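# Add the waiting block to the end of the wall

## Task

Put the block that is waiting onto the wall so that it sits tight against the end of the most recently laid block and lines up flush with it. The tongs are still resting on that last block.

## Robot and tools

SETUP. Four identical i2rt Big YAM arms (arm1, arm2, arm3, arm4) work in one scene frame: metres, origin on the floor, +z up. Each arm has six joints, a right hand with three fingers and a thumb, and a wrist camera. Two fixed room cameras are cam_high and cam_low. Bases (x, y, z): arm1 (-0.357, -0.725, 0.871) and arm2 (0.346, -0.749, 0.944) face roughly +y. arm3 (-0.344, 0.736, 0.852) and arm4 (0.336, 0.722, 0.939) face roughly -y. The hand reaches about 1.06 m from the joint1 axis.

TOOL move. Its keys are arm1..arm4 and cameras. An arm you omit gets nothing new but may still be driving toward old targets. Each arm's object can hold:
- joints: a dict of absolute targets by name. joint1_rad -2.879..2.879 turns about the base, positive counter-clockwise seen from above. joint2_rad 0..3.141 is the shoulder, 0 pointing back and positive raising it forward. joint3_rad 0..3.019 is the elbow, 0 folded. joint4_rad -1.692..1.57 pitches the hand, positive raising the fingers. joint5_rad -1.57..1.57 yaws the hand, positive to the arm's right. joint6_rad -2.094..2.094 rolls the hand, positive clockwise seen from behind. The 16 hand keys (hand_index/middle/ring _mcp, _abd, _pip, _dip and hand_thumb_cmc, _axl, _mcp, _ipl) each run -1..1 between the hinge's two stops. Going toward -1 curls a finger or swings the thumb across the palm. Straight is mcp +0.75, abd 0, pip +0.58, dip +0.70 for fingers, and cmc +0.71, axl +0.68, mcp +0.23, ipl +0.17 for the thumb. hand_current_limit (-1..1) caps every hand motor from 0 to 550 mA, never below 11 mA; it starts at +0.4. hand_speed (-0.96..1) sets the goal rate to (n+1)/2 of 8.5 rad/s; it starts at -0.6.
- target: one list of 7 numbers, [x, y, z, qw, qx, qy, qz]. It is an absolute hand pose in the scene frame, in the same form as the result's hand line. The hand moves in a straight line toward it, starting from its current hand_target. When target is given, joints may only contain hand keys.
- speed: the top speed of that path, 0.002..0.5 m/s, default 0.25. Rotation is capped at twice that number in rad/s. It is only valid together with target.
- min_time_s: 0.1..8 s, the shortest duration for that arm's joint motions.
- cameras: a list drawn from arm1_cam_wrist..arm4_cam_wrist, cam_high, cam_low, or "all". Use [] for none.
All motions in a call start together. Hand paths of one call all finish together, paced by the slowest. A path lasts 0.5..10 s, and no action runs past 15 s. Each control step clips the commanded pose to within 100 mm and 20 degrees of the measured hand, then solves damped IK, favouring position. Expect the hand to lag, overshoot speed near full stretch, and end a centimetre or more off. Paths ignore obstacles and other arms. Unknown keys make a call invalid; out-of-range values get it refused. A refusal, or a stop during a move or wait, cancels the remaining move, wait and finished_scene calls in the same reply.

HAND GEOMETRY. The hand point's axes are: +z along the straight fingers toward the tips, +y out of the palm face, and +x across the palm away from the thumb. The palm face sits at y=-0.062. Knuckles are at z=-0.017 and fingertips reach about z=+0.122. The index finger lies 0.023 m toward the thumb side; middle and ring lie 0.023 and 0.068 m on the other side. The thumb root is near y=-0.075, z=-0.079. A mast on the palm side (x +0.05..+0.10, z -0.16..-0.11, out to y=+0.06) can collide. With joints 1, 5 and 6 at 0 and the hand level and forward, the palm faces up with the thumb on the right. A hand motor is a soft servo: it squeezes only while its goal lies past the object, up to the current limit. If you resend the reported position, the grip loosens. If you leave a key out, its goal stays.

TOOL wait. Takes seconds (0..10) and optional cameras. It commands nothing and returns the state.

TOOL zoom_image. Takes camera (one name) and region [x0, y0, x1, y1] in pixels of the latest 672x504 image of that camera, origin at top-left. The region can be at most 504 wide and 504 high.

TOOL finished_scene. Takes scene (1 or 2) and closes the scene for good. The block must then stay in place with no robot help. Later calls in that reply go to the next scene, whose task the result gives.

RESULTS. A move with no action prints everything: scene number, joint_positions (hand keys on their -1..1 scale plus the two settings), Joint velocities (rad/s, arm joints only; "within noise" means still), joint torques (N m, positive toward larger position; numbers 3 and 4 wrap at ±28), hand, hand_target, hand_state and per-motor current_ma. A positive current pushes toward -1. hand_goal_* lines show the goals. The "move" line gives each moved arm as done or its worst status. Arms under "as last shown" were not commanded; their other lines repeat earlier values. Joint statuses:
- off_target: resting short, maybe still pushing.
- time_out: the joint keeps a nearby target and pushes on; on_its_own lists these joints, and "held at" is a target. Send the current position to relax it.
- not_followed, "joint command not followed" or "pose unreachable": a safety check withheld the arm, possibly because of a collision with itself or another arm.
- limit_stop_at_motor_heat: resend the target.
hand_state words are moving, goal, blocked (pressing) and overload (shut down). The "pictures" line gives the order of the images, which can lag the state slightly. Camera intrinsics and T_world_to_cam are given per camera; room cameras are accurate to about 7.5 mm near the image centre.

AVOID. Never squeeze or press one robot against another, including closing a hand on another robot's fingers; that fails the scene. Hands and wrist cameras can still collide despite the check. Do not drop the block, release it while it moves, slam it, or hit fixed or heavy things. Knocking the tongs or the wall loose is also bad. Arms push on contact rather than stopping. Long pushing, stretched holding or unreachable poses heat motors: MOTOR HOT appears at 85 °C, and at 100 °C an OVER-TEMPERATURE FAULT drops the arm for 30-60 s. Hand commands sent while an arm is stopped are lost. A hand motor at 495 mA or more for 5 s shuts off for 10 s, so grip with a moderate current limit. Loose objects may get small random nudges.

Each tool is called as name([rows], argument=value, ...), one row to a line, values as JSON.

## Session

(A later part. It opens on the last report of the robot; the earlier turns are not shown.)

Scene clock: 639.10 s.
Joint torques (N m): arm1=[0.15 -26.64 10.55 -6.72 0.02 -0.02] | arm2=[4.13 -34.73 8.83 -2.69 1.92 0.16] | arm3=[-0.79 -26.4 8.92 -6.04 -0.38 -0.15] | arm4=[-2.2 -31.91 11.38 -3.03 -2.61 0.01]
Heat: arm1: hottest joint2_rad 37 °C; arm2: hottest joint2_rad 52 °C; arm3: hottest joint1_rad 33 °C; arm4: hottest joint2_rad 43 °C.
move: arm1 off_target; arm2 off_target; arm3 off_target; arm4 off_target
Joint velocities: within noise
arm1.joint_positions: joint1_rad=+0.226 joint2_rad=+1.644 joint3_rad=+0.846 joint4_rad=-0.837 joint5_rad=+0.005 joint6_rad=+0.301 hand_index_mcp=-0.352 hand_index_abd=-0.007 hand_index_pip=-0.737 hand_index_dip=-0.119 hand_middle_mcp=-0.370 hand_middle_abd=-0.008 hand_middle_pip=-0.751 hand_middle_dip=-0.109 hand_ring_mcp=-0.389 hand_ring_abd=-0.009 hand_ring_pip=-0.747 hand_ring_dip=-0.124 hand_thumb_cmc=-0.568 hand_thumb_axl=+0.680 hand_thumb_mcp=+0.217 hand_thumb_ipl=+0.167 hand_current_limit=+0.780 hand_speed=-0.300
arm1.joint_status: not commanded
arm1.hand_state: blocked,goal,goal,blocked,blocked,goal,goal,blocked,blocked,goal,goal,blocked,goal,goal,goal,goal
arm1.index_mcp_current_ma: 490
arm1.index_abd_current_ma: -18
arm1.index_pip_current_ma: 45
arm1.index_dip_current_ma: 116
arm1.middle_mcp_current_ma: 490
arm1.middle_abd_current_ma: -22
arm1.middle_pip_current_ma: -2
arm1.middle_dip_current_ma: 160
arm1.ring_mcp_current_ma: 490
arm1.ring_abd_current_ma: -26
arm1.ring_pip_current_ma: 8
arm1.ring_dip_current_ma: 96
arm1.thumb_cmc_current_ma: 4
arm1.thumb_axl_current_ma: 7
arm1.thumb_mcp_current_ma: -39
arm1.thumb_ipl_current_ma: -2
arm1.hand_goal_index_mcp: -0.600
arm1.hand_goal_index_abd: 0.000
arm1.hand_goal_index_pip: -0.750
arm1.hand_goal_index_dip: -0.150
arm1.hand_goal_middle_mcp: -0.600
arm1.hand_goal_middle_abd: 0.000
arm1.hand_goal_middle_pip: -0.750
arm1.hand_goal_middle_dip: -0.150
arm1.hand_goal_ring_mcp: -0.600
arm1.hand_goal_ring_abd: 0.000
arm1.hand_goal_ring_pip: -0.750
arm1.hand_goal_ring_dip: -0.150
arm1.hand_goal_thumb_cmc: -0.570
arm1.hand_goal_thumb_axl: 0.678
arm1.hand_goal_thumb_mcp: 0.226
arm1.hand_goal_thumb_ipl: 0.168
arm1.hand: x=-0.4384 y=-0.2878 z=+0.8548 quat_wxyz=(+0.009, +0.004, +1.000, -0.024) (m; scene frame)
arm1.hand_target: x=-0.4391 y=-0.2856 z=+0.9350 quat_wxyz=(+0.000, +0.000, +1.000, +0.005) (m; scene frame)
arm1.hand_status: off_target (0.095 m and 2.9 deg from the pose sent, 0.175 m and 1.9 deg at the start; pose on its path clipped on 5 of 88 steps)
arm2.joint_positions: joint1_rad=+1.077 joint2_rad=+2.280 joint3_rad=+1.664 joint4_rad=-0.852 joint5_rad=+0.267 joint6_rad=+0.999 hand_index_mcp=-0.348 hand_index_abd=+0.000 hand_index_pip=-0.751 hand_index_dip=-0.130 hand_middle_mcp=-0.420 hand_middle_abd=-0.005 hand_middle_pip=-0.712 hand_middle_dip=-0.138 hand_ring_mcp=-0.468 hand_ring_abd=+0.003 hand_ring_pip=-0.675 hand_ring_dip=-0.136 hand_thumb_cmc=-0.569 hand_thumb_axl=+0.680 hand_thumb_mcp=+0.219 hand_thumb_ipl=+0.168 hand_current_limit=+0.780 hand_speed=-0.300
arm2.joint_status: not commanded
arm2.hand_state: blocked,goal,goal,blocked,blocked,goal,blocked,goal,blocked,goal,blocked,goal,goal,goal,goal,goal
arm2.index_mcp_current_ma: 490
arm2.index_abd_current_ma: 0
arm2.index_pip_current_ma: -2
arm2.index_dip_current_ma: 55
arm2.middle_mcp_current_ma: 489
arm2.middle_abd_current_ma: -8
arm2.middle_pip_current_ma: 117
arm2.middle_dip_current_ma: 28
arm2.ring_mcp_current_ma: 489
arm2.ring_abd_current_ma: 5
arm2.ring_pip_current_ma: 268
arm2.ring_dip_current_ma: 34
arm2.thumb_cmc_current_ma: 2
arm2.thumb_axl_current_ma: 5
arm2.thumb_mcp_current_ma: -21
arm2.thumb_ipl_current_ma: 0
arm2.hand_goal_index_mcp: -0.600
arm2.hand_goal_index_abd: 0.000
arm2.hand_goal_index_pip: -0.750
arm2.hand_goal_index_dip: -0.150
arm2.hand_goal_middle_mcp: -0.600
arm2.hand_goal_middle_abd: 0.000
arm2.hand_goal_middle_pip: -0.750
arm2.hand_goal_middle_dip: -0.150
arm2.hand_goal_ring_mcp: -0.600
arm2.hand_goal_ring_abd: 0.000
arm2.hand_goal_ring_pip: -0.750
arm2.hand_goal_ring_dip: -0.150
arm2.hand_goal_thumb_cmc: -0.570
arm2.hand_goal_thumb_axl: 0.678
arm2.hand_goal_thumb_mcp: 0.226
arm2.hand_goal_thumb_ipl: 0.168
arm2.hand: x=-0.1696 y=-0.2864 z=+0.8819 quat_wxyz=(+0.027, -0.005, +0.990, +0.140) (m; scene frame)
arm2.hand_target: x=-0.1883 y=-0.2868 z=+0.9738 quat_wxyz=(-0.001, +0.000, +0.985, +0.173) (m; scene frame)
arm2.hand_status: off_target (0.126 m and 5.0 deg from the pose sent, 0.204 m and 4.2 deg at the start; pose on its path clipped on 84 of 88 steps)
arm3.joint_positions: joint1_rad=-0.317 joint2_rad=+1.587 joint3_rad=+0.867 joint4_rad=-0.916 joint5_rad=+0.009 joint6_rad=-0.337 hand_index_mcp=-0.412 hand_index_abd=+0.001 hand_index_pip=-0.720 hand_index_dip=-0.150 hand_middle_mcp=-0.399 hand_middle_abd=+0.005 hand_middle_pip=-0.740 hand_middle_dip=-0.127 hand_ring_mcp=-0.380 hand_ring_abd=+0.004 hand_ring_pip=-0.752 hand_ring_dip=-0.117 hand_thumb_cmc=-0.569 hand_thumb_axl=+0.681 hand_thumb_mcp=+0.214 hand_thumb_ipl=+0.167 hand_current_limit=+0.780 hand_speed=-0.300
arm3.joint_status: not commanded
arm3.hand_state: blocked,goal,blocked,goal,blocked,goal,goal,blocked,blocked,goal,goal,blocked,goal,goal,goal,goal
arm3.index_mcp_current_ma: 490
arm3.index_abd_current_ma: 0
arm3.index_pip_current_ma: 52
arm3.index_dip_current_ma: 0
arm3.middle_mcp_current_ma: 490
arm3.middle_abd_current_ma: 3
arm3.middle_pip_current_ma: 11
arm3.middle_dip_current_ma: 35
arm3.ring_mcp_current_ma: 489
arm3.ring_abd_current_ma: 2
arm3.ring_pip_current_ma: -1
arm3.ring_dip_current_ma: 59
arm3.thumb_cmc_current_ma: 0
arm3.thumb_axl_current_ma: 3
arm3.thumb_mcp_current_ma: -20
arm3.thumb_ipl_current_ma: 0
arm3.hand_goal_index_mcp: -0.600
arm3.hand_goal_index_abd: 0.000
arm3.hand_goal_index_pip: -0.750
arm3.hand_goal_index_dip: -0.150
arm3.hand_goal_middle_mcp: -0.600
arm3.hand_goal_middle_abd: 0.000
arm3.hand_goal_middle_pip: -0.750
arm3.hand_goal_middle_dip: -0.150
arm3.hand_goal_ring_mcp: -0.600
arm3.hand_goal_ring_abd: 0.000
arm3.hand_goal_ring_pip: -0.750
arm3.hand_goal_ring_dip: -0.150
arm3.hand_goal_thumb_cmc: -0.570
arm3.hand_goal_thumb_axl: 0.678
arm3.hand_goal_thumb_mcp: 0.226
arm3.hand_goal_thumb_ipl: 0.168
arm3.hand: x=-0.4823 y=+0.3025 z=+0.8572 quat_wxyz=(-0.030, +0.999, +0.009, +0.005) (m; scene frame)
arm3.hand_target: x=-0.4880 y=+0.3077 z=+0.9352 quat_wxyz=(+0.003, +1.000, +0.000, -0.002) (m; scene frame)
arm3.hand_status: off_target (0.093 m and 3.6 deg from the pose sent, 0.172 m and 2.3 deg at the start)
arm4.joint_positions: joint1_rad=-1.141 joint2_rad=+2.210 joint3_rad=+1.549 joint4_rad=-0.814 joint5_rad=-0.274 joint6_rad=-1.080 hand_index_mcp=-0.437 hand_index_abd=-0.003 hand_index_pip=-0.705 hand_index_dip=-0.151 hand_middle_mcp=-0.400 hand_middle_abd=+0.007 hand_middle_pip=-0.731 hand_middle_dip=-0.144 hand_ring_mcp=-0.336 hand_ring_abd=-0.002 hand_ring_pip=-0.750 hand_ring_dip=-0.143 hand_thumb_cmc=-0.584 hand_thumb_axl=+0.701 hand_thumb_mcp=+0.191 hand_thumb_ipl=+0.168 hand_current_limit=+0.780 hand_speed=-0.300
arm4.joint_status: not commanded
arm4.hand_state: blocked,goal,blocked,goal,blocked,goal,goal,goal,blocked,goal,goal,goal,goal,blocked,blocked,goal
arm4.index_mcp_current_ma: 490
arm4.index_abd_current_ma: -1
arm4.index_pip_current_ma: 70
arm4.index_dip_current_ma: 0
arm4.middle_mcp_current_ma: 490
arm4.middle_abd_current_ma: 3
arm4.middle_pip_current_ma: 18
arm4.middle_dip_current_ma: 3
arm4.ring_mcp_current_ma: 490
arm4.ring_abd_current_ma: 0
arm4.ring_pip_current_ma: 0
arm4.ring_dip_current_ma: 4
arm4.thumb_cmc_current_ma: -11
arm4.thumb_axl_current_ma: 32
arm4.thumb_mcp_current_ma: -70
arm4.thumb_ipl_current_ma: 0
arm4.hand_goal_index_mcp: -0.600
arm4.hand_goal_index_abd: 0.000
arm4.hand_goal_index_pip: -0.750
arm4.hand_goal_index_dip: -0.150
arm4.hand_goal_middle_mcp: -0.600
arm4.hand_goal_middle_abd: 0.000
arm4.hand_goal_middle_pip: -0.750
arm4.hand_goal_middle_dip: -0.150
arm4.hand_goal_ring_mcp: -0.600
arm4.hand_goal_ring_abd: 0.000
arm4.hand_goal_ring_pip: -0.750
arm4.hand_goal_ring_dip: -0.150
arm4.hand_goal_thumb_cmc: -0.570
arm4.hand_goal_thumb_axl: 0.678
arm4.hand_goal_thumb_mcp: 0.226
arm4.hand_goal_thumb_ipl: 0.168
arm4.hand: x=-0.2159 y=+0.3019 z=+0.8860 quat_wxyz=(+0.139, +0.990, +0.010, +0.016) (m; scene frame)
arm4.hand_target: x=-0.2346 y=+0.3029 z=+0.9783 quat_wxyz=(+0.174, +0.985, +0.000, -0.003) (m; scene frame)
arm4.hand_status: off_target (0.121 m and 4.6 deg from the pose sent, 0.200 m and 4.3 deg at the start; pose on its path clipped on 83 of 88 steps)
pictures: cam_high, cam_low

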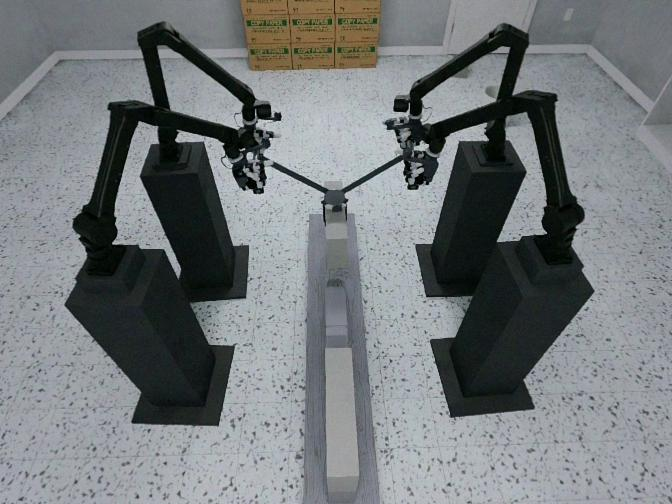

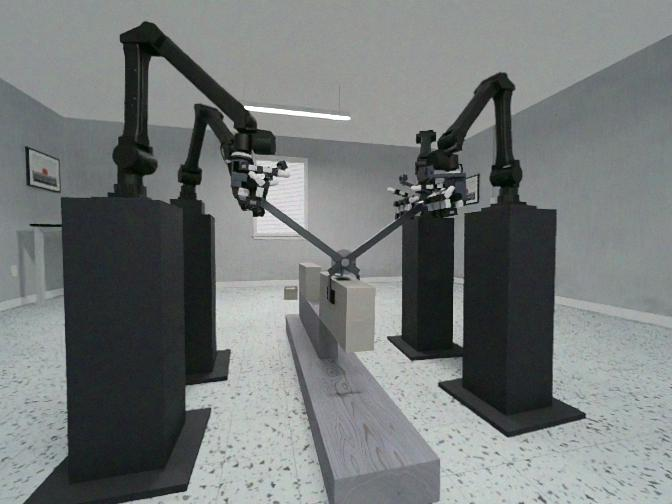

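move(arm1={"target": [-0.2400, -0.288, 0.968, 0, 0, 1, 0], "speed": 0.06}, arm2={"target": [0.0200, -0.288, 0.985, 0, 0, 0.9848, 0.1736], "speed": 0.06}, arm3={"target": [-0.2880, 0.311, 0.968, 0, 1, 0, 0], "speed": 0.06}, arm4={"target": [-0.0250, 0.304, 0.985, 0.1736, 0.9848, 0, 0], "speed": 0.06}, cameras=["cam_low", "cam_high"])

zoom_image(camera="cam_low", region=[260, 200, 400, 400])

zoom_image(camera="cam_high", region=[230, 130, 450, 350])

Scene clock: 653.33 s.
Joint torques (N m): arm1=[-0.62 -23.12 11.44 -5.93 -1.06 -0.11] | arm2=[4.13 -29.8 4.7 -1.58 1.33 0.08] | arm3=[1.26 -22.42 9.62 -4.89 0.56 0.09] | arm4=[-2.26 -26.52 6.93 -1.09 -2.04 0.04]
Heat: arm1: hottest joint3_rad 40 °C; arm2: hottest joint2_rad 55 °C; arm3: hottest joint4_rad 33 °C; arm4: hottest joint2_rad 45 °C.
move: arm1 off_target; arm2 off_target; arm3 off_target; arm4 off_target
Joint velocities: within noise
arm1.joint_positions: joint1_rad=-0.308 joint2_rad=+1.564 joint3_rad=+0.869 joint4_rad=-0.922 joint5_rad=+0.033 joint6_rad=-0.233 hand_index_mcp=-0.373 hand_index_abd=-0.006 hand_index_pip=-0.717 hand_index_dip=-0.128 hand_middle_mcp=-0.376 hand_middle_abd=-0.008 hand_middle_pip=-0.738 hand_middle_dip=-0.115 hand_ring_mcp=-0.374 hand_ring_abd=-0.011 hand_ring_pip=-0.742 hand_ring_dip=-0.129 hand_thumb_cmc=-0.569 hand_thumb_axl=+0.680 hand_thumb_mcp=+0.217 hand_thumb_ipl=+0.167 hand_current_limit=+0.780 hand_speed=-0.300
arm1.joint_status: not commanded
arm1.hand_state: blocked,goal,blocked,blocked,blocked,goal,goal,blocked,blocked,goal,goal,blocked,goal,goal,goal,goal
arm1.index_mcp_current_ma: 490
arm1.index_abd_current_ma: -17
arm1.index_pip_current_ma: 125
arm1.index_dip_current_ma: 78
arm1.middle_mcp_current_ma: 490
arm1.middle_abd_current_ma: -22
arm1.middle_pip_current_ma: 38
arm1.middle_dip_current_ma: 134
arm1.ring_mcp_current_ma: 490
arm1.ring_abd_current_ma: -30
arm1.ring_pip_current_ma: 25
arm1.ring_dip_current_ma: 74
arm1.thumb_cmc_current_ma: 2
arm1.thumb_axl_current_ma: 7
arm1.thumb_mcp_current_ma: -39
arm1.thumb_ipl_current_ma: -2
arm1.hand_goal_index_mcp: -0.600
arm1.hand_goal_index_abd: 0.000
arm1.hand_goal_index_pip: -0.750
arm1.hand_goal_index_dip: -0.150
arm1.hand_goal_middle_mcp: -0.600
arm1.hand_goal_middle_abd: 0.000
arm1.hand_goal_middle_pip: -0.750
arm1.hand_goal_middle_dip: -0.150
arm1.hand_goal_ring_mcp: -0.600
arm1.hand_goal_ring_abd: 0.000
arm1.hand_goal_ring_pip: -0.750
arm1.hand_goal_ring_dip: -0.150
arm1.hand_goal_thumb_cmc: -0.570
arm1.hand_goal_thumb_axl: 0.678
arm1.hand_goal_thumb_mcp: 0.226
arm1.hand_goal_thumb_ipl: 0.168
arm1.on_its_own: hand_index_mcp moved -0.020 toward your old target -0.600
arm1.hand: x=-0.2388 y=-0.2842 z=+0.8896 quat_wxyz=(+0.008, +0.004, +1.000, -0.020) (m; scene frame)
arm1.hand_target: x=-0.2394 y=-0.2863 z=+0.9582 quat_wxyz=(+0.002, +0.000, +1.000, +0.004) (m; scene frame)
arm1.hand_status: off_target (0.079 m and 2.5 deg from the pose sent, 0.228 m and 2.9 deg at the start)
arm2.joint_positions: joint1_rad=+0.857 joint2_rad=+1.920 joint3_rad=+1.086 joint4_rad=-0.575 joint5_rad=+0.232 joint6_rad=+0.777 hand_index_mcp=-0.343 hand_index_abd=-0.001 hand_index_pip=-0.749 hand_index_dip=-0.132 hand_middle_mcp=-0.420 hand_middle_abd=-0.005 hand_middle_pip=-0.713 hand_middle_dip=-0.136 hand_ring_mcp=-0.470 hand_ring_abd=-0.004 hand_ring_pip=-0.674 hand_ring_dip=-0.136 hand_thumb_cmc=-0.569 hand_thumb_axl=+0.680 hand_thumb_mcp=+0.219 hand_thumb_ipl=+0.168 hand_current_limit=+0.780 hand_speed=-0.300
arm2.joint_status: not commanded
arm2.hand_state: blocked,goal,goal,goal,blocked,goal,blocked,goal,blocked,goal,blocked,goal,goal,goal,goal,goal
arm2.index_mcp_current_ma: 490
arm2.index_abd_current_ma: -1
arm2.index_pip_current_ma: 2
arm2.index_dip_current_ma: 48
arm2.middle_mcp_current_ma: 490
arm2.middle_abd_current_ma: -9
arm2.middle_pip_current_ma: 113
arm2.middle_dip_current_ma: 33
arm2.ring_mcp_current_ma: 490
arm2.ring_abd_current_ma: -7
arm2.ring_pip_current_ma: 273
arm2.ring_dip_current_ma: 36
arm2.thumb_cmc_current_ma: 2
arm2.thumb_axl_current_ma: 5
arm2.thumb_mcp_current_ma: -21
arm2.thumb_ipl_current_ma: 0
arm2.hand_goal_index_mcp: -0.600
arm2.hand_goal_index_abd: 0.000
arm2.hand_goal_index_pip: -0.750
arm2.hand_goal_index_dip: -0.150
arm2.hand_goal_middle_mcp: -0.600
arm2.hand_goal_middle_abd: 0.000
arm2.hand_goal_middle_pip: -0.750
arm2.hand_goal_middle_dip: -0.150
arm2.hand_goal_ring_mcp: -0.600
arm2.hand_goal_ring_abd: 0.000
arm2.hand_goal_ring_pip: -0.750
arm2.hand_goal_ring_dip: -0.150
arm2.hand_goal_thumb_cmc: -0.570
arm2.hand_goal_thumb_axl: 0.678
arm2.hand_goal_thumb_mcp: 0.226
arm2.hand_goal_thumb_ipl: 0.168
arm2.hand: x=+0.0277 y=-0.2839 z=+0.9088 quat_wxyz=(+0.024, -0.004, +0.990, +0.138) (m; scene frame)
arm2.hand_target: x=+0.0205 y=-0.2859 z=+0.9772 quat_wxyz=(-0.001, +0.000, +0.985, +0.173) (m; scene frame)
arm2.hand_status: off_target (0.077 m and 5.0 deg from the pose sent, 0.216 m and 5.0 deg at the start)
arm3.joint_positions: joint1_rad=+0.223 joint2_rad=+1.492 joint3_rad=+0.871 joint4_rad=-1.017 joint5_rad=-0.013 joint6_rad=+0.199 hand_index_mcp=-0.412 hand_index_abd=+0.009 hand_index_pip=-0.721 hand_index_dip=-0.149 hand_middle_mcp=-0.399 hand_middle_abd=+0.006 hand_middle_pip=-0.724 hand_middle_dip=-0.131 hand_ring_mcp=-0.391 hand_ring_abd=+0.003 hand_ring_pip=-0.718 hand_ring_dip=-0.128 hand_thumb_cmc=-0.571 hand_thumb_axl=+0.681 hand_thumb_mcp=+0.214 hand_thumb_ipl=+0.167 hand_current_limit=+0.780 hand_speed=-0.300
arm3.joint_status: not commanded
arm3.hand_state: blocked,goal,blocked,goal,blocked,goal,blocked,goal,blocked,goal,blocked,blocked,goal,goal,goal,goal
arm3.index_mcp_current_ma: 490
arm3.index_abd_current_ma: 7
arm3.index_pip_current_ma: 48
arm3.index_dip_current_ma: 0
arm3.middle_mcp_current_ma: 489
arm3.middle_abd_current_ma: 4
arm3.middle_pip_current_ma: 42
arm3.middle_dip_current_ma: 27
arm3.ring_mcp_current_ma: 489
arm3.ring_abd_current_ma: 2
arm3.ring_pip_current_ma: 56
arm3.ring_dip_current_ma: 33
arm3.thumb_cmc_current_ma: 0
arm3.thumb_axl_current_ma: 3
arm3.thumb_mcp_current_ma: -20
arm3.thumb_ipl_current_ma: 0
arm3.hand_goal_index_mcp: -0.600
arm3.hand_goal_index_abd: 0.000
arm3.hand_goal_index_pip: -0.750
arm3.hand_goal_index_dip: -0.150
arm3.hand_goal_middle_mcp: -0.600
arm3.hand_goal_middle_abd: 0.000
arm3.hand_goal_middle_pip: -0.750
arm3.hand_goal_middle_dip: -0.150
arm3.hand_goal_ring_mcp: -0.600
arm3.hand_goal_ring_abd: 0.000
arm3.hand_goal_ring_pip: -0.750
arm3.hand_goal_ring_dip: -0.150
arm3.hand_goal_thumb_cmc: -0.570
arm3.hand_goal_thumb_axl: 0.678
arm3.hand_goal_thumb_mcp: 0.226
arm3.hand_goal_thumb_ipl: 0.168
arm3.hand: x=-0.2857 y=+0.3059 z=+0.8919 quat_wxyz=(-0.032, +0.999, +0.011, -0.002) (m; scene frame)
arm3.hand_target: x=-0.2883 y=+0.3090 z=+0.9581 quat_wxyz=(+0.002, +1.000, +0.000, +0.001) (m; scene frame)
arm3.hand_status: off_target (0.076 m and 3.8 deg from the pose sent, 0.224 m and 3.6 deg at the start)
arm4.joint_positions: joint1_rad=-0.923 joint2_rad=+1.833 joint3_rad=+0.971 joint4_rad=-0.566 joint5_rad=-0.244 joint6_rad=-0.859 hand_index_mcp=-0.440 hand_index_abd=-0.006 hand_index_pip=-0.702 hand_index_dip=-0.155 hand_middle_mcp=-0.400 hand_middle_abd=+0.009 hand_middle_pip=-0.733 hand_middle_dip=-0.142 hand_ring_mcp=-0.323 hand_ring_abd=-0.002 hand_ring_pip=-0.748 hand_ring_dip=-0.146 hand_thumb_cmc=-0.583 hand_thumb_axl=+0.704 hand_thumb_mcp=+0.188 hand_thumb_ipl=+0.168 hand_current_limit=+0.780 hand_speed=-0.300
arm4.joint_status: not commanded
arm4.hand_state: blocked,goal,blocked,goal,blocked,goal,goal,goal,blocked,goal,goal,goal,goal,blocked,blocked,goal
arm4.index_mcp_current_ma: 490
arm4.index_abd_current_ma: -2
arm4.index_pip_current_ma: 77
arm4.index_dip_current_ma: -2
arm4.middle_mcp_current_ma: 490
arm4.middle_abd_current_ma: 4
arm4.middle_pip_current_ma: 15
arm4.middle_dip_current_ma: 5
arm4.ring_mcp_current_ma: 489
arm4.ring_abd_current_ma: 0
arm4.ring_pip_current_ma: 0
arm4.ring_dip_current_ma: 2
arm4.thumb_cmc_current_ma: -10
arm4.thumb_axl_current_ma: 39
arm4.thumb_mcp_current_ma: -78
arm4.thumb_ipl_current_ma: 0
arm4.hand_goal_index_mcp: -0.600
arm4.hand_goal_index_abd: 0.000
arm4.hand_goal_index_pip: -0.750
arm4.hand_goal_index_dip: -0.150
arm4.hand_goal_middle_mcp: -0.600
arm4.hand_goal_middle_abd: 0.000
arm4.hand_goal_middle_pip: -0.750
arm4.hand_goal_middle_dip: -0.150
arm4.hand_goal_ring_mcp: -0.600
arm4.hand_goal_ring_abd: 0.000
arm4.hand_goal_ring_pip: -0.750
arm4.hand_goal_ring_dip: -0.150
arm4.hand_goal_thumb_cmc: -0.570
arm4.hand_goal_thumb_axl: 0.678
arm4.hand_goal_thumb_mcp: 0.226
arm4.hand_goal_thumb_ipl: 0.168
arm4.hand: x=-0.0136 y=+0.3020 z=+0.9118 quat_wxyz=(+0.134, +0.991, +0.011, +0.019) (m; scene frame)
arm4.hand_target: x=-0.0250 y=+0.3023 z=+0.9784 quat_wxyz=(+0.174, +0.985, +0.001, -0.001) (m; scene frame)
arm4.hand_status: off_target (0.074 m and 5.2 deg from the pose sent, 0.215 m and 4.6 deg at the start)
pictures: cam_high, cam_low

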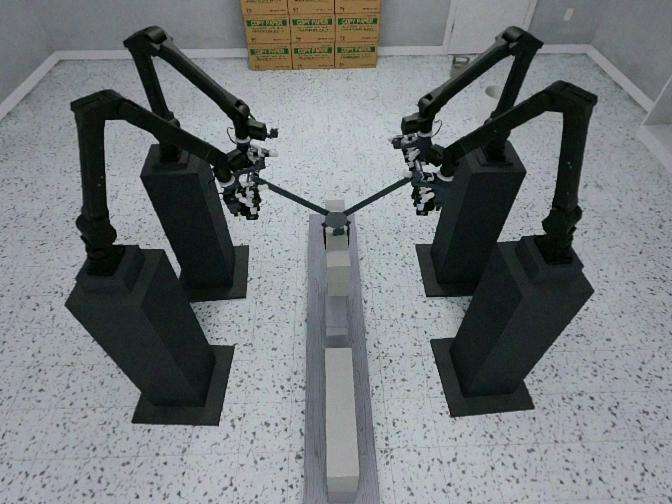

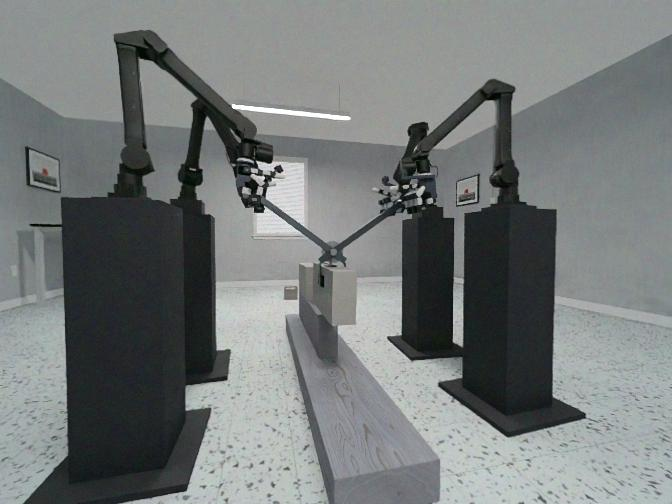

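Scaled by 2.520 from the camera's 672x504 image, which has a finer 960x720 frame.

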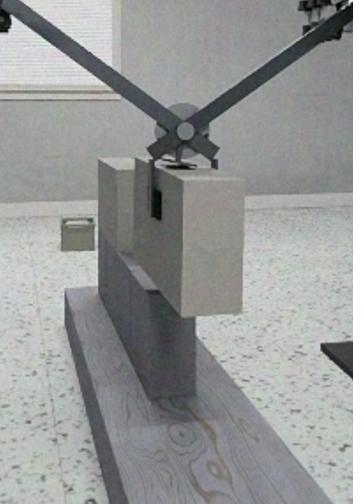

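Scaled by 2.291 from the camera's 672x504 image, which has a finer 960x720 frame.

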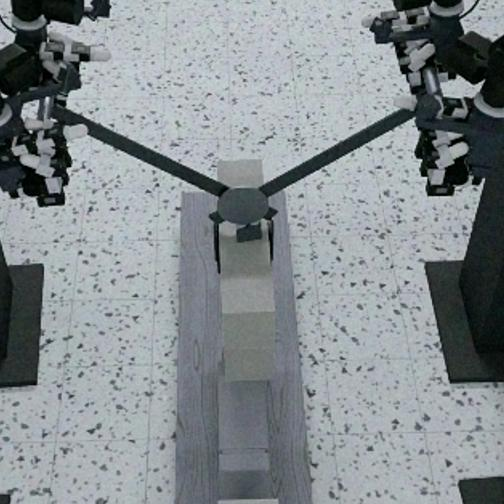

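move(arm1={"target": [0.0200, -0.288, 0.978, 0, 0, 1, 0], "speed": 0.06}, arm2={"target": [0.2850, -0.288, 0.970, 0, 0, 0.9848, 0.1736], "speed": 0.06}, arm3={"target": [-0.0280, 0.308, 0.978, 0, 1, 0, 0], "speed": 0.06}, arm4={"target": [0.2400, 0.303, 0.970, 0.1736, 0.9848, 0, 0], "speed": 0.06}, cameras=["cam_low", "cam_high"])

zoom_image(camera="cam_low", region=[260, 200, 400, 400])

zoom_image(camera="cam_high", region=[230, 180, 450, 400])

Scene clock: 669.23 s.
Joint torques (N m): arm1=[-0.67 -16.56 12.68 -1.74 -0.58 -0.53] | arm2=[1.61 -16.21 4.72 0.27 0.59 -0.46] | arm3=[1.73 -16.21 10.51 -1.66 0.48 0.22] | arm4=[1.67 -11.69 6.24 1.52 0.05 0.22]
Heat: arm1: hottest joint3_rad 42 °C; arm2: hottest joint2_rad 53 °C; arm3: hottest joint4_rad 33 °C; arm4: hottest joint2_rad 44 °C.
move: arm1 off_target; arm2 off_target; arm3 off_target; arm4 off_target
Joint velocities: within noise
arm1.joint_positions: joint1_rad=-0.831 joint2_rad=+1.737 joint3_rad=+1.287 joint4_rad=-1.133 joint5_rad=+0.021 joint6_rad=-0.715 hand_index_mcp=-0.372 hand_index_abd=-0.005 hand_index_pip=-0.704 hand_index_dip=-0.129 hand_middle_mcp=-0.385 hand_middle_abd=-0.004 hand_middle_pip=-0.715 hand_middle_dip=-0.129 hand_ring_mcp=-0.389 hand_ring_abd=-0.004 hand_ring_pip=-0.719 hand_ring_dip=-0.137 hand_thumb_cmc=-0.568 hand_thumb_axl=+0.683 hand_thumb_mcp=+0.214 hand_thumb_ipl=+0.168 hand_current_limit=+0.780 hand_speed=-0.300
arm1.joint_status: not commanded
arm1.hand_state: blocked,goal,blocked,blocked,blocked,goal,blocked,blocked,blocked,goal,blocked,goal,goal,goal,goal,goal
arm1.index_mcp_current_ma: 490
arm1.index_abd_current_ma: -14
arm1.index_pip_current_ma: 180
arm1.index_dip_current_ma: 75
arm1.middle_mcp_current_ma: 490
arm1.middle_abd_current_ma: -10
arm1.middle_pip_current_ma: 132
arm1.middle_dip_current_ma: 76
arm1.ring_mcp_current_ma: 489
arm1.ring_abd_current_ma: -11
arm1.ring_pip_current_ma: 117
arm1.ring_dip_current_ma: 44
arm1.thumb_cmc_current_ma: 5
arm1.thumb_axl_current_ma: 20
arm1.thumb_mcp_current_ma: -53
arm1.thumb_ipl_current_ma: -1
arm1.hand_goal_index_mcp: -0.600
arm1.hand_goal_index_abd: 0.000
arm1.hand_goal_index_pip: -0.750
arm1.hand_goal_index_dip: -0.150
arm1.hand_goal_middle_mcp: -0.600
arm1.hand_goal_middle_abd: 0.000
arm1.hand_goal_middle_pip: -0.750
arm1.hand_goal_middle_dip: -0.150
arm1.hand_goal_ring_mcp: -0.600
arm1.hand_goal_ring_abd: 0.000
arm1.hand_goal_ring_pip: -0.750
arm1.hand_goal_ring_dip: -0.150
arm1.hand_goal_thumb_cmc: -0.570
arm1.hand_goal_thumb_axl: 0.678
arm1.hand_goal_thumb_mcp: 0.226
arm1.hand_goal_thumb_ipl: 0.168
arm1.hand: x=+0.0143 y=-0.2901 z=+0.9516 quat_wxyz=(+0.001, +0.025, +1.000, -0.005) (m; scene frame)
arm1.hand_target: x=+0.0196 y=-0.2884 z=+0.9779 quat_wxyz=(+0.002, +0.001, +1.000, +0.001) (m; scene frame)
arm1.hand_status: off_target (0.027 m and 2.9 deg from the pose sent, 0.274 m and 2.5 deg at the start)
arm2.joint_positions: joint1_rad=+0.324 joint2_rad=+1.531 joint3_rad=+0.645 joint4_rad=-0.384 joint5_rad=+0.079 joint6_rad=+0.272 hand_index_mcp=-0.399 hand_index_abd=+0.001 hand_index_pip=-0.734 hand_index_dip=-0.144 hand_middle_mcp=-0.429 hand_middle_abd=+0.005 hand_middle_pip=-0.707 hand_middle_dip=-0.142 hand_ring_mcp=-0.469 hand_ring_abd=-0.005 hand_ring_pip=-0.674 hand_ring_dip=-0.136 hand_thumb_cmc=-0.570 hand_thumb_axl=+0.680 hand_thumb_mcp=+0.221 hand_thumb_ipl=+0.168 hand_current_limit=+0.780 hand_speed=-0.300
arm2.joint_status: not commanded
arm2.hand_state: blocked,goal,goal,goal,blocked,goal,blocked,goal,blocked,goal,blocked,goal,goal,goal,goal,goal
arm2.index_mcp_current_ma: 489
arm2.index_abd_current_ma: 2
arm2.index_pip_current_ma: 42
arm2.index_dip_current_ma: 13
arm2.middle_mcp_current_ma: 489
arm2.middle_abd_current_ma: 9
arm2.middle_pip_current_ma: 138
arm2.middle_dip_current_ma: 19
arm2.ring_mcp_current_ma: 490
arm2.ring_abd_current_ma: -8
arm2.ring_pip_current_ma: 273
arm2.ring_dip_current_ma: 36
arm2.thumb_cmc_current_ma: 0
arm2.thumb_axl_current_ma: 5
arm2.thumb_mcp_current_ma: -12
arm2.thumb_ipl_current_ma: 0
arm2.hand_goal_index_mcp: -0.600
arm2.hand_goal_index_abd: 0.000
arm2.hand_goal_index_pip: -0.750
arm2.hand_goal_index_dip: -0.150
arm2.hand_goal_middle_mcp: -0.600
arm2.hand_goal_middle_abd: 0.000
arm2.hand_goal_middle_pip: -0.750
arm2.hand_goal_middle_dip: -0.150
arm2.hand_goal_ring_mcp: -0.600
arm2.hand_goal_ring_abd: 0.000
arm2.hand_goal_ring_pip: -0.750
arm2.hand_goal_ring_dip: -0.150
arm2.hand_goal_thumb_cmc: -0.570
arm2.hand_goal_thumb_axl: 0.678
arm2.hand_goal_thumb_mcp: 0.226
arm2.hand_goal_thumb_ipl: 0.168
arm2.on_its_own: hand_index_mcp moved -0.056 toward your old target -0.600
arm2.hand: x=+0.2795 y=-0.2896 z=+0.9500 quat_wxyz=(-0.003, +0.007, +0.988, +0.155) (m; scene frame)
arm2.hand_target: x=+0.2849 y=-0.2878 z=+0.9690 quat_wxyz=(+0.001, +0.000, +0.985, +0.174) (m; scene frame)
arm2.hand_status: off_target (0.021 m and 2.3 deg from the pose sent, 0.265 m and 5.0 deg at the start)
arm3.joint_positions: joint1_rad=+0.770 joint2_rad=+1.685 joint3_rad=+1.268 joint4_rad=-1.190 joint5_rad=-0.009 joint6_rad=+0.737 hand_index_mcp=-0.418 hand_index_abd=+0.000 hand_index_pip=-0.713 hand_index_dip=-0.154 hand_middle_mcp=-0.430 hand_middle_abd=+0.005 hand_middle_pip=-0.707 hand_middle_dip=-0.139 hand_ring_mcp=-0.446 hand_ring_abd=+0.010 hand_ring_pip=-0.693 hand_ring_dip=-0.136 hand_thumb_cmc=-0.567 hand_thumb_axl=+0.688 hand_thumb_mcp=+0.212 hand_thumb_ipl=+0.168 hand_current_limit=+0.780 hand_speed=-0.300
arm3.joint_status: not commanded
arm3.hand_state: blocked,goal,blocked,goal,blocked,goal,blocked,goal,blocked,goal,blocked,goal,goal,goal,goal,goal
arm3.index_mcp_current_ma: 490
arm3.index_abd_current_ma: 0
arm3.index_pip_current_ma: 68
arm3.index_dip_current_ma: -3
arm3.middle_mcp_current_ma: 490
arm3.middle_abd_current_ma: 3
arm3.middle_pip_current_ma: 86
arm3.middle_dip_current_ma: 11
arm3.ring_mcp_current_ma: 490
arm3.ring_abd_current_ma: 9
arm3.ring_pip_current_ma: 130
arm3.ring_dip_current_ma: 17
arm3.thumb_cmc_current_ma: 2
arm3.thumb_axl_current_ma: 13
arm3.thumb_mcp_current_ma: -26
arm3.thumb_ipl_current_ma: 0
arm3.hand_goal_index_mcp: -0.600
arm3.hand_goal_index_abd: 0.000
arm3.hand_goal_index_pip: -0.750
arm3.hand_goal_index_dip: -0.150
arm3.hand_goal_middle_mcp: -0.600
arm3.hand_goal_middle_abd: 0.000
arm3.hand_goal_middle_pip: -0.750
arm3.hand_goal_middle_dip: -0.150
arm3.hand_goal_ring_mcp: -0.600
arm3.hand_goal_ring_abd: 0.000
arm3.hand_goal_ring_pip: -0.750
arm3.hand_goal_ring_dip: -0.150
arm3.hand_goal_thumb_cmc: -0.570
arm3.hand_goal_thumb_axl: 0.678
arm3.hand_goal_thumb_mcp: 0.226
arm3.hand_goal_thumb_ipl: 0.168
arm3.on_its_own: hand_middle_mcp moved -0.031 toward your old target -0.600; hand_ring_mcp moved -0.055 toward your old target -0.600
arm3.hand: x=-0.0349 y=+0.3114 z=+0.9472 quat_wxyz=(-0.014, +1.000, +0.016, -0.010) (m; scene frame)
arm3.hand_target: x=-0.0284 y=+0.3085 z=+0.9774 quat_wxyz=(+0.000, +1.000, +0.001, +0.001) (m; scene frame)
arm3.hand_status: off_target (0.032 m and 2.7 deg from the pose sent, 0.272 m and 3.8 deg at the start)
arm4.joint_positions: joint1_rad=-0.343 joint2_rad=+1.388 joint3_rad=+0.535 joint4_rad=-0.408 joint5_rad=-0.108 joint6_rad=-0.270 hand_index_mcp=-0.430 hand_index_abd=-0.006 hand_index_pip=-0.708 hand_index_dip=-0.158 hand_middle_mcp=-0.410 hand_middle_abd=+0.002 hand_middle_pip=-0.721 hand_middle_dip=-0.149 hand_ring_mcp=-0.400 hand_ring_abd=+0.002 hand_ring_pip=-0.728 hand_ring_dip=-0.154 hand_thumb_cmc=-0.572 hand_thumb_axl=+0.695 hand_thumb_mcp=+0.199 hand_thumb_ipl=+0.168 hand_current_limit=+0.780 hand_speed=-0.300
arm4.joint_status: not commanded
arm4.hand_state: blocked,goal,blocked,goal,blocked,goal,blocked,goal,blocked,goal,blocked,goal,goal,goal,blocked,goal
arm4.index_mcp_current_ma: 489
arm4.index_abd_current_ma: -2
arm4.index_pip_current_ma: 61
arm4.index_dip_current_ma: -4
arm4.middle_mcp_current_ma: 489
arm4.middle_abd_current_ma: 0
arm4.middle_pip_current_ma: 35
arm4.middle_dip_current_ma: 0
arm4.ring_mcp_current_ma: 490
arm4.ring_abd_current_ma: 0
arm4.ring_pip_current_ma: 22
arm4.ring_dip_current_ma: -1
arm4.thumb_cmc_current_ma: 0
arm4.thumb_axl_current_ma: 20
arm4.thumb_mcp_current_ma: -46
arm4.thumb_ipl_current_ma: 0
arm4.hand_goal_index_mcp: -0.600
arm4.hand_goal_index_abd: 0.000
arm4.hand_goal_index_pip: -0.750
arm4.hand_goal_index_dip: -0.150
arm4.hand_goal_middle_mcp: -0.600
arm4.hand_goal_middle_abd: 0.000
arm4.hand_goal_middle_pip: -0.750
arm4.hand_goal_middle_dip: -0.150
arm4.hand_goal_ring_mcp: -0.600
arm4.hand_goal_ring_abd: 0.000
arm4.hand_goal_ring_pip: -0.750
arm4.hand_goal_ring_dip: -0.150
arm4.hand_goal_thumb_cmc: -0.570
arm4.hand_goal_thumb_axl: 0.678
arm4.hand_goal_thumb_mcp: 0.226
arm4.hand_goal_thumb_ipl: 0.168
arm4.on_its_own: hand_ring_mcp moved -0.077 toward your old target -0.600
arm4.hand: x=+0.2366 y=+0.3032 z=+0.9572 quat_wxyz=(+0.159, +0.987, +0.006, +0.003) (m; scene frame)
arm4.hand_target: x=+0.2399 y=+0.3028 z=+0.9695 quat_wxyz=(+0.174, +0.985, +0.000, +0.000) (m; scene frame)
arm4.hand_status: off_target (0.013 m and 1.8 deg from the pose sent, 0.260 m and 5.2 deg at the start)
pictures: cam_high, cam_low

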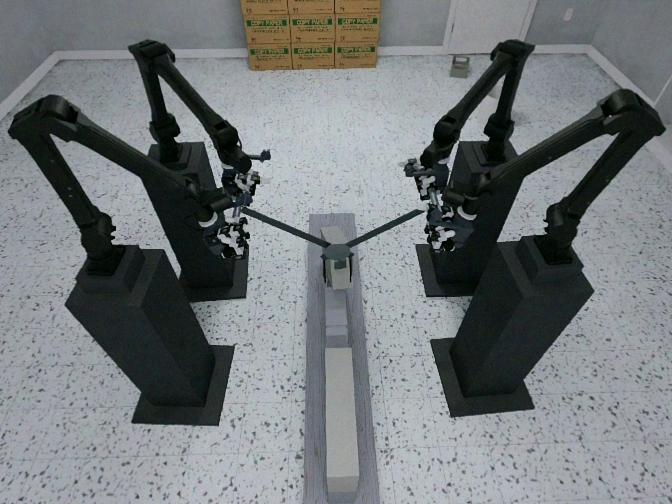

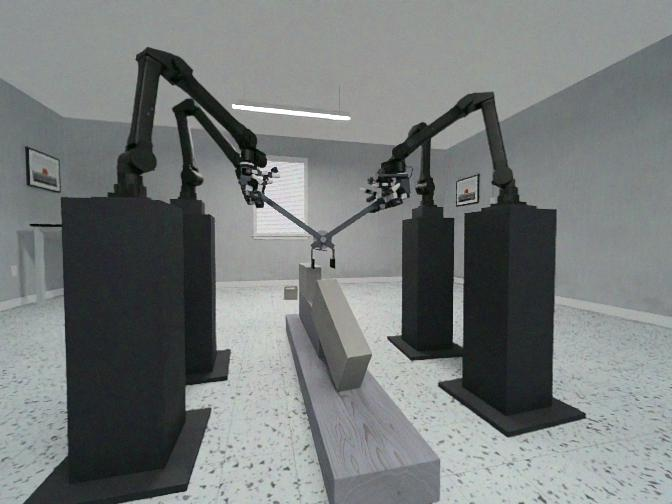

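Scaled by 2.520 from the camera's 672x504 image, which has a finer 960x720 frame.

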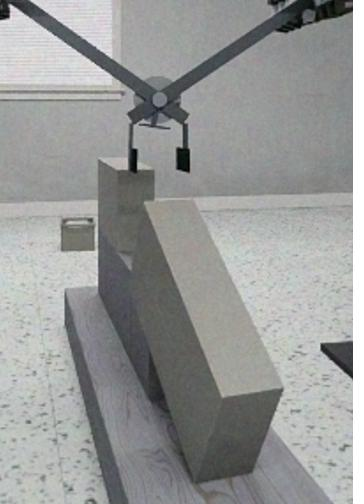

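Scaled by 2.291 from the camera's 672x504 image, which has a finer 960x720 frame.

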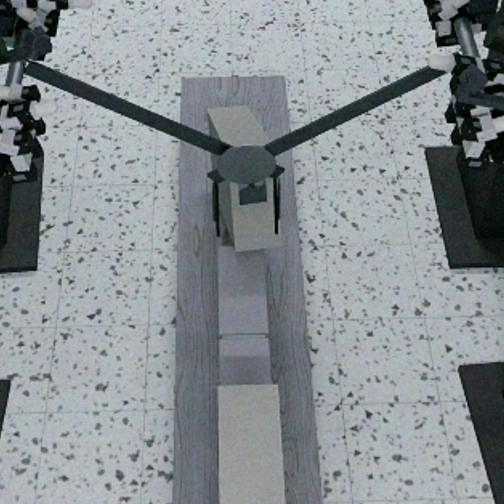

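move(arm1={"target": [-0.3870, -0.345, 0.940, 0, 0, 1, 0], "speed": 0.1}, arm2={"target": [-0.1330, -0.352, 0.965, 0, 0, 0.9848, 0.1736], "speed": 0.1}, arm3={"target": [-0.4310, 0.360, 0.940, 0, 1, 0, 0], "speed": 0.1}, arm4={"target": [-0.1750, 0.352, 0.965, 0.1736, 0.9848, 0, 0], "speed": 0.1}, cameras=["cam_low", "cam_high"])

zoom_image(camera="cam_low", region=[260, 200, 400, 400])

zoom_image(camera="cam_high", region=[230, 130, 450, 350])

Scene clock: 714.77 s.
Joint torques (N m): arm1=[0.97 -11.11 5.96 -1.05 0.15 0.19] | arm2=[6.83 -22.24 8.03 -1.63 0.63 0.61] | arm3=[-0.85 -11.16 6.23 -1.98 -0.05 -0.33] | arm4=[-2.96 -17.38 10.55 -0.25 -0.6 -0.5]
Heat: arm1: hottest joint3_rad 45 °C; arm2: hottest joint2_rad 46 °C; arm3: hottest joint3_rad 36 °C; arm4: hottest joint2_rad 41 °C.
move: arm1 off_target; arm2 off_target; arm3 off_target; arm4 off_target
Joint velocities: within noise
arm1.joint_positions: joint1_rad=+0.101 joint2_rad=+1.326 joint3_rad=+0.756 joint4_rad=-0.984 joint5_rad=+0.000 joint6_rad=+0.165 hand_index_mcp=-0.383 hand_index_abd=-0.004 hand_index_pip=-0.704 hand_index_dip=-0.142 hand_middle_mcp=-0.412 hand_middle_abd=+0.000 hand_middle_pip=-0.725 hand_middle_dip=-0.122 hand_ring_mcp=-0.422 hand_ring_abd=+0.001 hand_ring_pip=-0.714 hand_ring_dip=-0.136 hand_thumb_cmc=-0.568 hand_thumb_axl=+0.686 hand_thumb_mcp=+0.211 hand_thumb_ipl=+0.168 hand_current_limit=+0.780 hand_speed=-0.300
arm1.joint_status: not commanded
arm1.hand_state: blocked,goal,blocked,goal,blocked,goal,blocked,blocked,blocked,goal,blocked,goal,goal,goal,goal,goal
arm1.index_mcp_current_ma: 490
arm1.index_abd_current_ma: -10
arm1.index_pip_current_ma: 180
arm1.index_dip_current_ma: 27
arm1.middle_mcp_current_ma: 490
arm1.middle_abd_current_ma: -1
arm1.middle_pip_current_ma: 90
arm1.middle_dip_current_ma: 104
arm1.ring_mcp_current_ma: 490
arm1.ring_abd_current_ma: 3
arm1.ring_pip_current_ma: 139
arm1.ring_dip_current_ma: 49
arm1.thumb_cmc_current_ma: 6
arm1.thumb_axl_current_ma: 31
arm1.thumb_mcp_current_ma: -70
arm1.thumb_ipl_current_ma: -1
arm1.hand_goal_index_mcp: -0.600
arm1.hand_goal_index_abd: 0.000
arm1.hand_goal_index_pip: -0.750
arm1.hand_goal_index_dip: -0.150
arm1.hand_goal_middle_mcp: -0.600
arm1.hand_goal_middle_abd: 0.000
arm1.hand_goal_middle_pip: -0.750
arm1.hand_goal_middle_dip: -0.150
arm1.hand_goal_ring_mcp: -0.600
arm1.hand_goal_ring_abd: 0.000
arm1.hand_goal_ring_pip: -0.750
arm1.hand_goal_ring_dip: -0.150
arm1.hand_goal_thumb_cmc: -0.570
arm1.hand_goal_thumb_axl: 0.678
arm1.hand_goal_thumb_mcp: 0.226
arm1.hand_goal_thumb_ipl: 0.168
arm1.on_its_own: hand_middle_mcp moved -0.027 toward your old target -0.600; hand_ring_mcp moved -0.033 toward your old target -0.600
arm1.hand: x=-0.3871 y=-0.3242 z=+0.9378 quat_wxyz=(-0.004, -0.001, +1.000, +0.014) (m; scene frame)
arm1.hand_target: x=-0.3867 y=-0.3438 z=+0.9390 quat_wxyz=(+0.000, +0.000, +1.000, +0.000) (m; scene frame)
arm1.hand_status: off_target (0.021 m and 1.7 deg from the pose sent, 0.405 m and 2.9 deg at the start)
arm2.joint_positions: joint1_rad=+1.097 joint2_rad=+2.001 joint3_rad=+1.356 joint4_rad=-0.734 joint5_rad=+0.308 joint6_rad=+1.004 hand_index_mcp=-0.399 hand_index_abd=-0.003 hand_index_pip=-0.733 hand_index_dip=-0.144 hand_middle_mcp=-0.430 hand_middle_abd=+0.005 hand_middle_pip=-0.704 hand_middle_dip=-0.144 hand_ring_mcp=-0.469 hand_ring_abd=-0.005 hand_ring_pip=-0.674 hand_ring_dip=-0.136 hand_thumb_cmc=-0.570 hand_thumb_axl=+0.680 hand_thumb_mcp=+0.221 hand_thumb_ipl=+0.168 hand_current_limit=+0.780 hand_speed=-0.300
arm2.joint_status: not commanded
arm2.hand_state: blocked,goal,goal,goal,blocked,goal,blocked,goal,blocked,goal,blocked,goal,goal,goal,goal,goal
arm2.index_mcp_current_ma: 489
arm2.index_abd_current_ma: -5
arm2.index_pip_current_ma: 44
arm2.index_dip_current_ma: 12
arm2.middle_mcp_current_ma: 490
arm2.middle_abd_current_ma: 8
arm2.middle_pip_current_ma: 146
arm2.middle_dip_current_ma: 13
arm2.ring_mcp_current_ma: 490
arm2.ring_abd_current_ma: -9
arm2.ring_pip_current_ma: 273
arm2.ring_dip_current_ma: 36
arm2.thumb_cmc_current_ma: 0
arm2.thumb_axl_current_ma: 5
arm2.thumb_mcp_current_ma: -12
arm2.thumb_ipl_current_ma: 0
arm2.hand_goal_index_mcp: -0.600
arm2.hand_goal_index_abd: 0.000
arm2.hand_goal_index_pip: -0.750
arm2.hand_goal_index_dip: -0.150
arm2.hand_goal_middle_mcp: -0.600
arm2.hand_goal_middle_abd: 0.000
arm2.hand_goal_middle_pip: -0.750
arm2.hand_goal_middle_dip: -0.150
arm2.hand_goal_ring_mcp: -0.600
arm2.hand_goal_ring_abd: 0.000
arm2.hand_goal_ring_pip: -0.750
arm2.hand_goal_ring_dip: -0.150
arm2.hand_goal_thumb_cmc: -0.570
arm2.hand_goal_thumb_axl: 0.678
arm2.hand_goal_thumb_mcp: 0.226
arm2.hand_goal_thumb_ipl: 0.168
arm2.hand: x=-0.1172 y=-0.3253 z=+0.9559 quat_wxyz=(-0.001, -0.004, +0.984, +0.180) (m; scene frame)
arm2.hand_target: x=-0.1322 y=-0.3513 z=+0.9646 quat_wxyz=(-0.001, -0.001, +0.985, +0.174) (m; scene frame)
arm2.hand_status: off_target (0.032 m and 0.9 deg from the pose sent, 0.417 m and 2.3 deg at the start)
arm3.joint_positions: joint1_rad=-0.196 joint2_rad=+1.284 joint3_rad=+0.764 joint4_rad=-1.045 joint5_rad=+0.001 joint6_rad=-0.191 hand_index_mcp=-0.419 hand_index_abd=+0.000 hand_index_pip=-0.717 hand_index_dip=-0.141 hand_middle_mcp=-0.431 hand_middle_abd=+0.003 hand_middle_pip=-0.707 hand_middle_dip=-0.140 hand_ring_mcp=-0.448 hand_ring_abd=+0.005 hand_ring_pip=-0.693 hand_ring_dip=-0.137 hand_thumb_cmc=-0.568 hand_thumb_axl=+0.693 hand_thumb_mcp=+0.205 hand_thumb_ipl=+0.168 hand_current_limit=+0.780 hand_speed=-0.300
arm3.joint_status: not commanded
arm3.hand_state: blocked,goal,blocked,goal,blocked,goal,blocked,goal,blocked,goal,blocked,goal,goal,goal,blocked,goal
arm3.index_mcp_current_ma: 490
arm3.index_abd_current_ma: 0
arm3.index_pip_current_ma: 57
arm3.index_dip_current_ma: 9
arm3.middle_mcp_current_ma: 490
arm3.middle_abd_current_ma: 1
arm3.middle_pip_current_ma: 86
arm3.middle_dip_current_ma: 11
arm3.ring_mcp_current_ma: 490
arm3.ring_abd_current_ma: 3
arm3.ring_pip_current_ma: 130
arm3.ring_dip_current_ma: 15
arm3.thumb_cmc_current_ma: 1
arm3.thumb_axl_current_ma: 24
arm3.thumb_mcp_current_ma: -45
arm3.thumb_ipl_current_ma: 0
arm3.hand_goal_index_mcp: -0.600
arm3.hand_goal_index_abd: 0.000
arm3.hand_goal_index_pip: -0.750
arm3.hand_goal_index_dip: -0.150
arm3.hand_goal_middle_mcp: -0.600
arm3.hand_goal_middle_abd: 0.000
arm3.hand_goal_middle_pip: -0.750
arm3.hand_goal_middle_dip: -0.150
arm3.hand_goal_ring_mcp: -0.600
arm3.hand_goal_ring_abd: 0.000
arm3.hand_goal_ring_pip: -0.750
arm3.hand_goal_ring_dip: -0.150
arm3.hand_goal_thumb_cmc: -0.570
arm3.hand_goal_thumb_axl: 0.678
arm3.hand_goal_thumb_mcp: 0.226
arm3.hand_goal_thumb_ipl: 0.168
arm3.hand: x=-0.4292 y=+0.3445 z=+0.9298 quat_wxyz=(+0.005, +1.000, -0.003, -0.002) (m; scene frame)
arm3.hand_target: x=-0.4308 y=+0.3591 z=+0.9389 quat_wxyz=(+0.000, +1.000, +0.000, +0.000) (m; scene frame)
arm3.hand_status: off_target (0.019 m and 0.7 deg from the pose sent, 0.399 m and 2.7 deg at the start)
arm4.joint_positions: joint1_rad=-1.157 joint2_rad=+1.941 joint3_rad=+1.272 joint4_rad=-0.744 joint5_rad=-0.327 joint6_rad=-1.047 hand_index_mcp=-0.430 hand_index_abd=-0.005 hand_index_pip=-0.710 hand_index_dip=-0.154 hand_middle_mcp=-0.410 hand_middle_abd=+0.002 hand_middle_pip=-0.721 hand_middle_dip=-0.150 hand_ring_mcp=-0.400 hand_ring_abd=+0.002 hand_ring_pip=-0.728 hand_ring_dip=-0.154 hand_thumb_cmc=-0.571 hand_thumb_axl=+0.695 hand_thumb_mcp=+0.199 hand_thumb_ipl=+0.168 hand_current_limit=+0.780 hand_speed=-0.300
arm4.joint_status: not commanded
arm4.hand_state: blocked,goal,blocked,goal,blocked,goal,blocked,goal,blocked,goal,blocked,goal,goal,goal,blocked,goal
arm4.index_mcp_current_ma: 489
arm4.index_abd_current_ma: -2
arm4.index_pip_current_ma: 58
arm4.index_dip_current_ma: -2
arm4.middle_mcp_current_ma: 490
arm4.middle_abd_current_ma: 0
arm4.middle_pip_current_ma: 35
arm4.middle_dip_current_ma: 0
arm4.ring_mcp_current_ma: 490
arm4.ring_abd_current_ma: 0
arm4.ring_pip_current_ma: 22
arm4.ring_dip_current_ma: -2
arm4.thumb_cmc_current_ma: 0
arm4.thumb_axl_current_ma: 20
arm4.thumb_mcp_current_ma: -46
arm4.thumb_ipl_current_ma: 0
arm4.hand_goal_index_mcp: -0.600
arm4.hand_goal_index_abd: 0.000
arm4.hand_goal_index_pip: -0.750
arm4.hand_goal_index_dip: -0.150
arm4.hand_goal_middle_mcp: -0.600
arm4.hand_goal_middle_abd: 0.000
arm4.hand_goal_middle_pip: -0.750
arm4.hand_goal_middle_dip: -0.150
arm4.hand_goal_ring_mcp: -0.600
arm4.hand_goal_ring_abd: 0.000
arm4.hand_goal_ring_pip: -0.750
arm4.hand_goal_ring_dip: -0.150
arm4.hand_goal_thumb_cmc: -0.570
arm4.hand_goal_thumb_axl: 0.678
arm4.hand_goal_thumb_mcp: 0.226
arm4.hand_goal_thumb_ipl: 0.168
arm4.hand: x=-0.1591 y=+0.3362 z=+0.9591 quat_wxyz=(+0.176, +0.984, -0.008, +0.003) (m; scene frame)
arm4.hand_target: x=-0.1744 y=+0.3523 z=+0.9648 quat_wxyz=(+0.174, +0.985, -0.001, -0.001) (m; scene frame)
arm4.hand_status: off_target (0.023 m and 1.0 deg from the pose sent, 0.415 m and 1.8 deg at the start)
pictures: cam_high, cam_low

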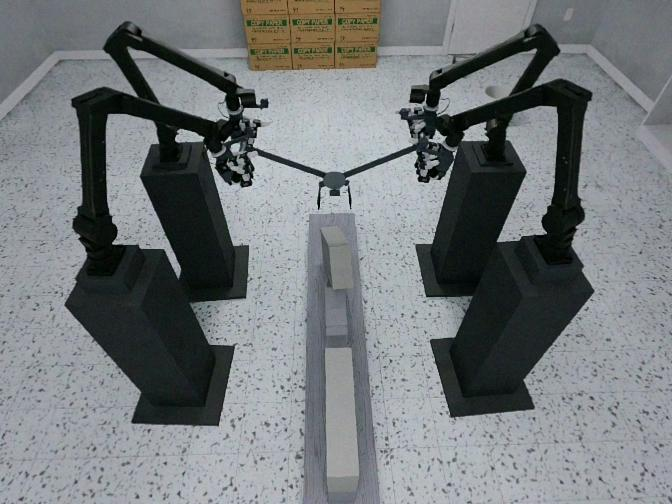

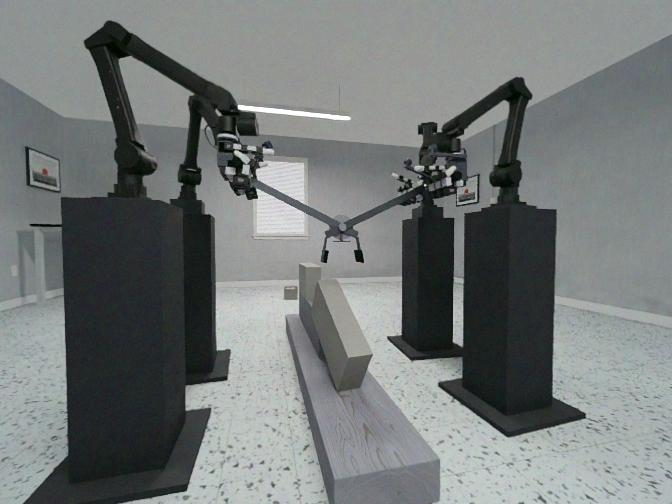

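Scaled by 2.520 from the camera's 672x504 image, which has a finer 960x720 frame.

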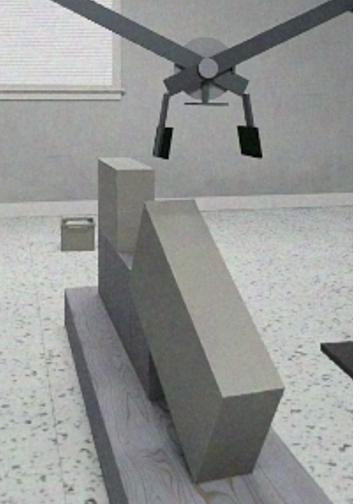

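Scaled by 2.291 from the camera's 672x504 image, which has a finer 960x720 frame.

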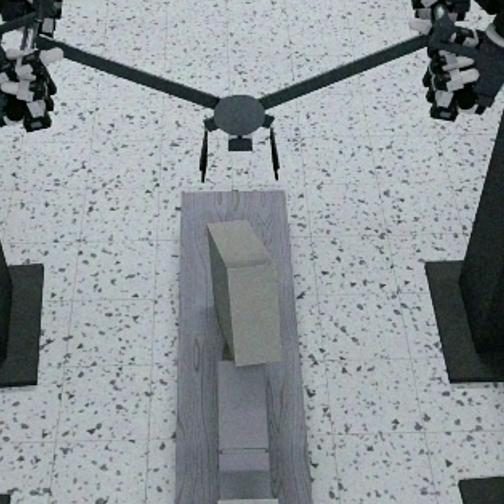

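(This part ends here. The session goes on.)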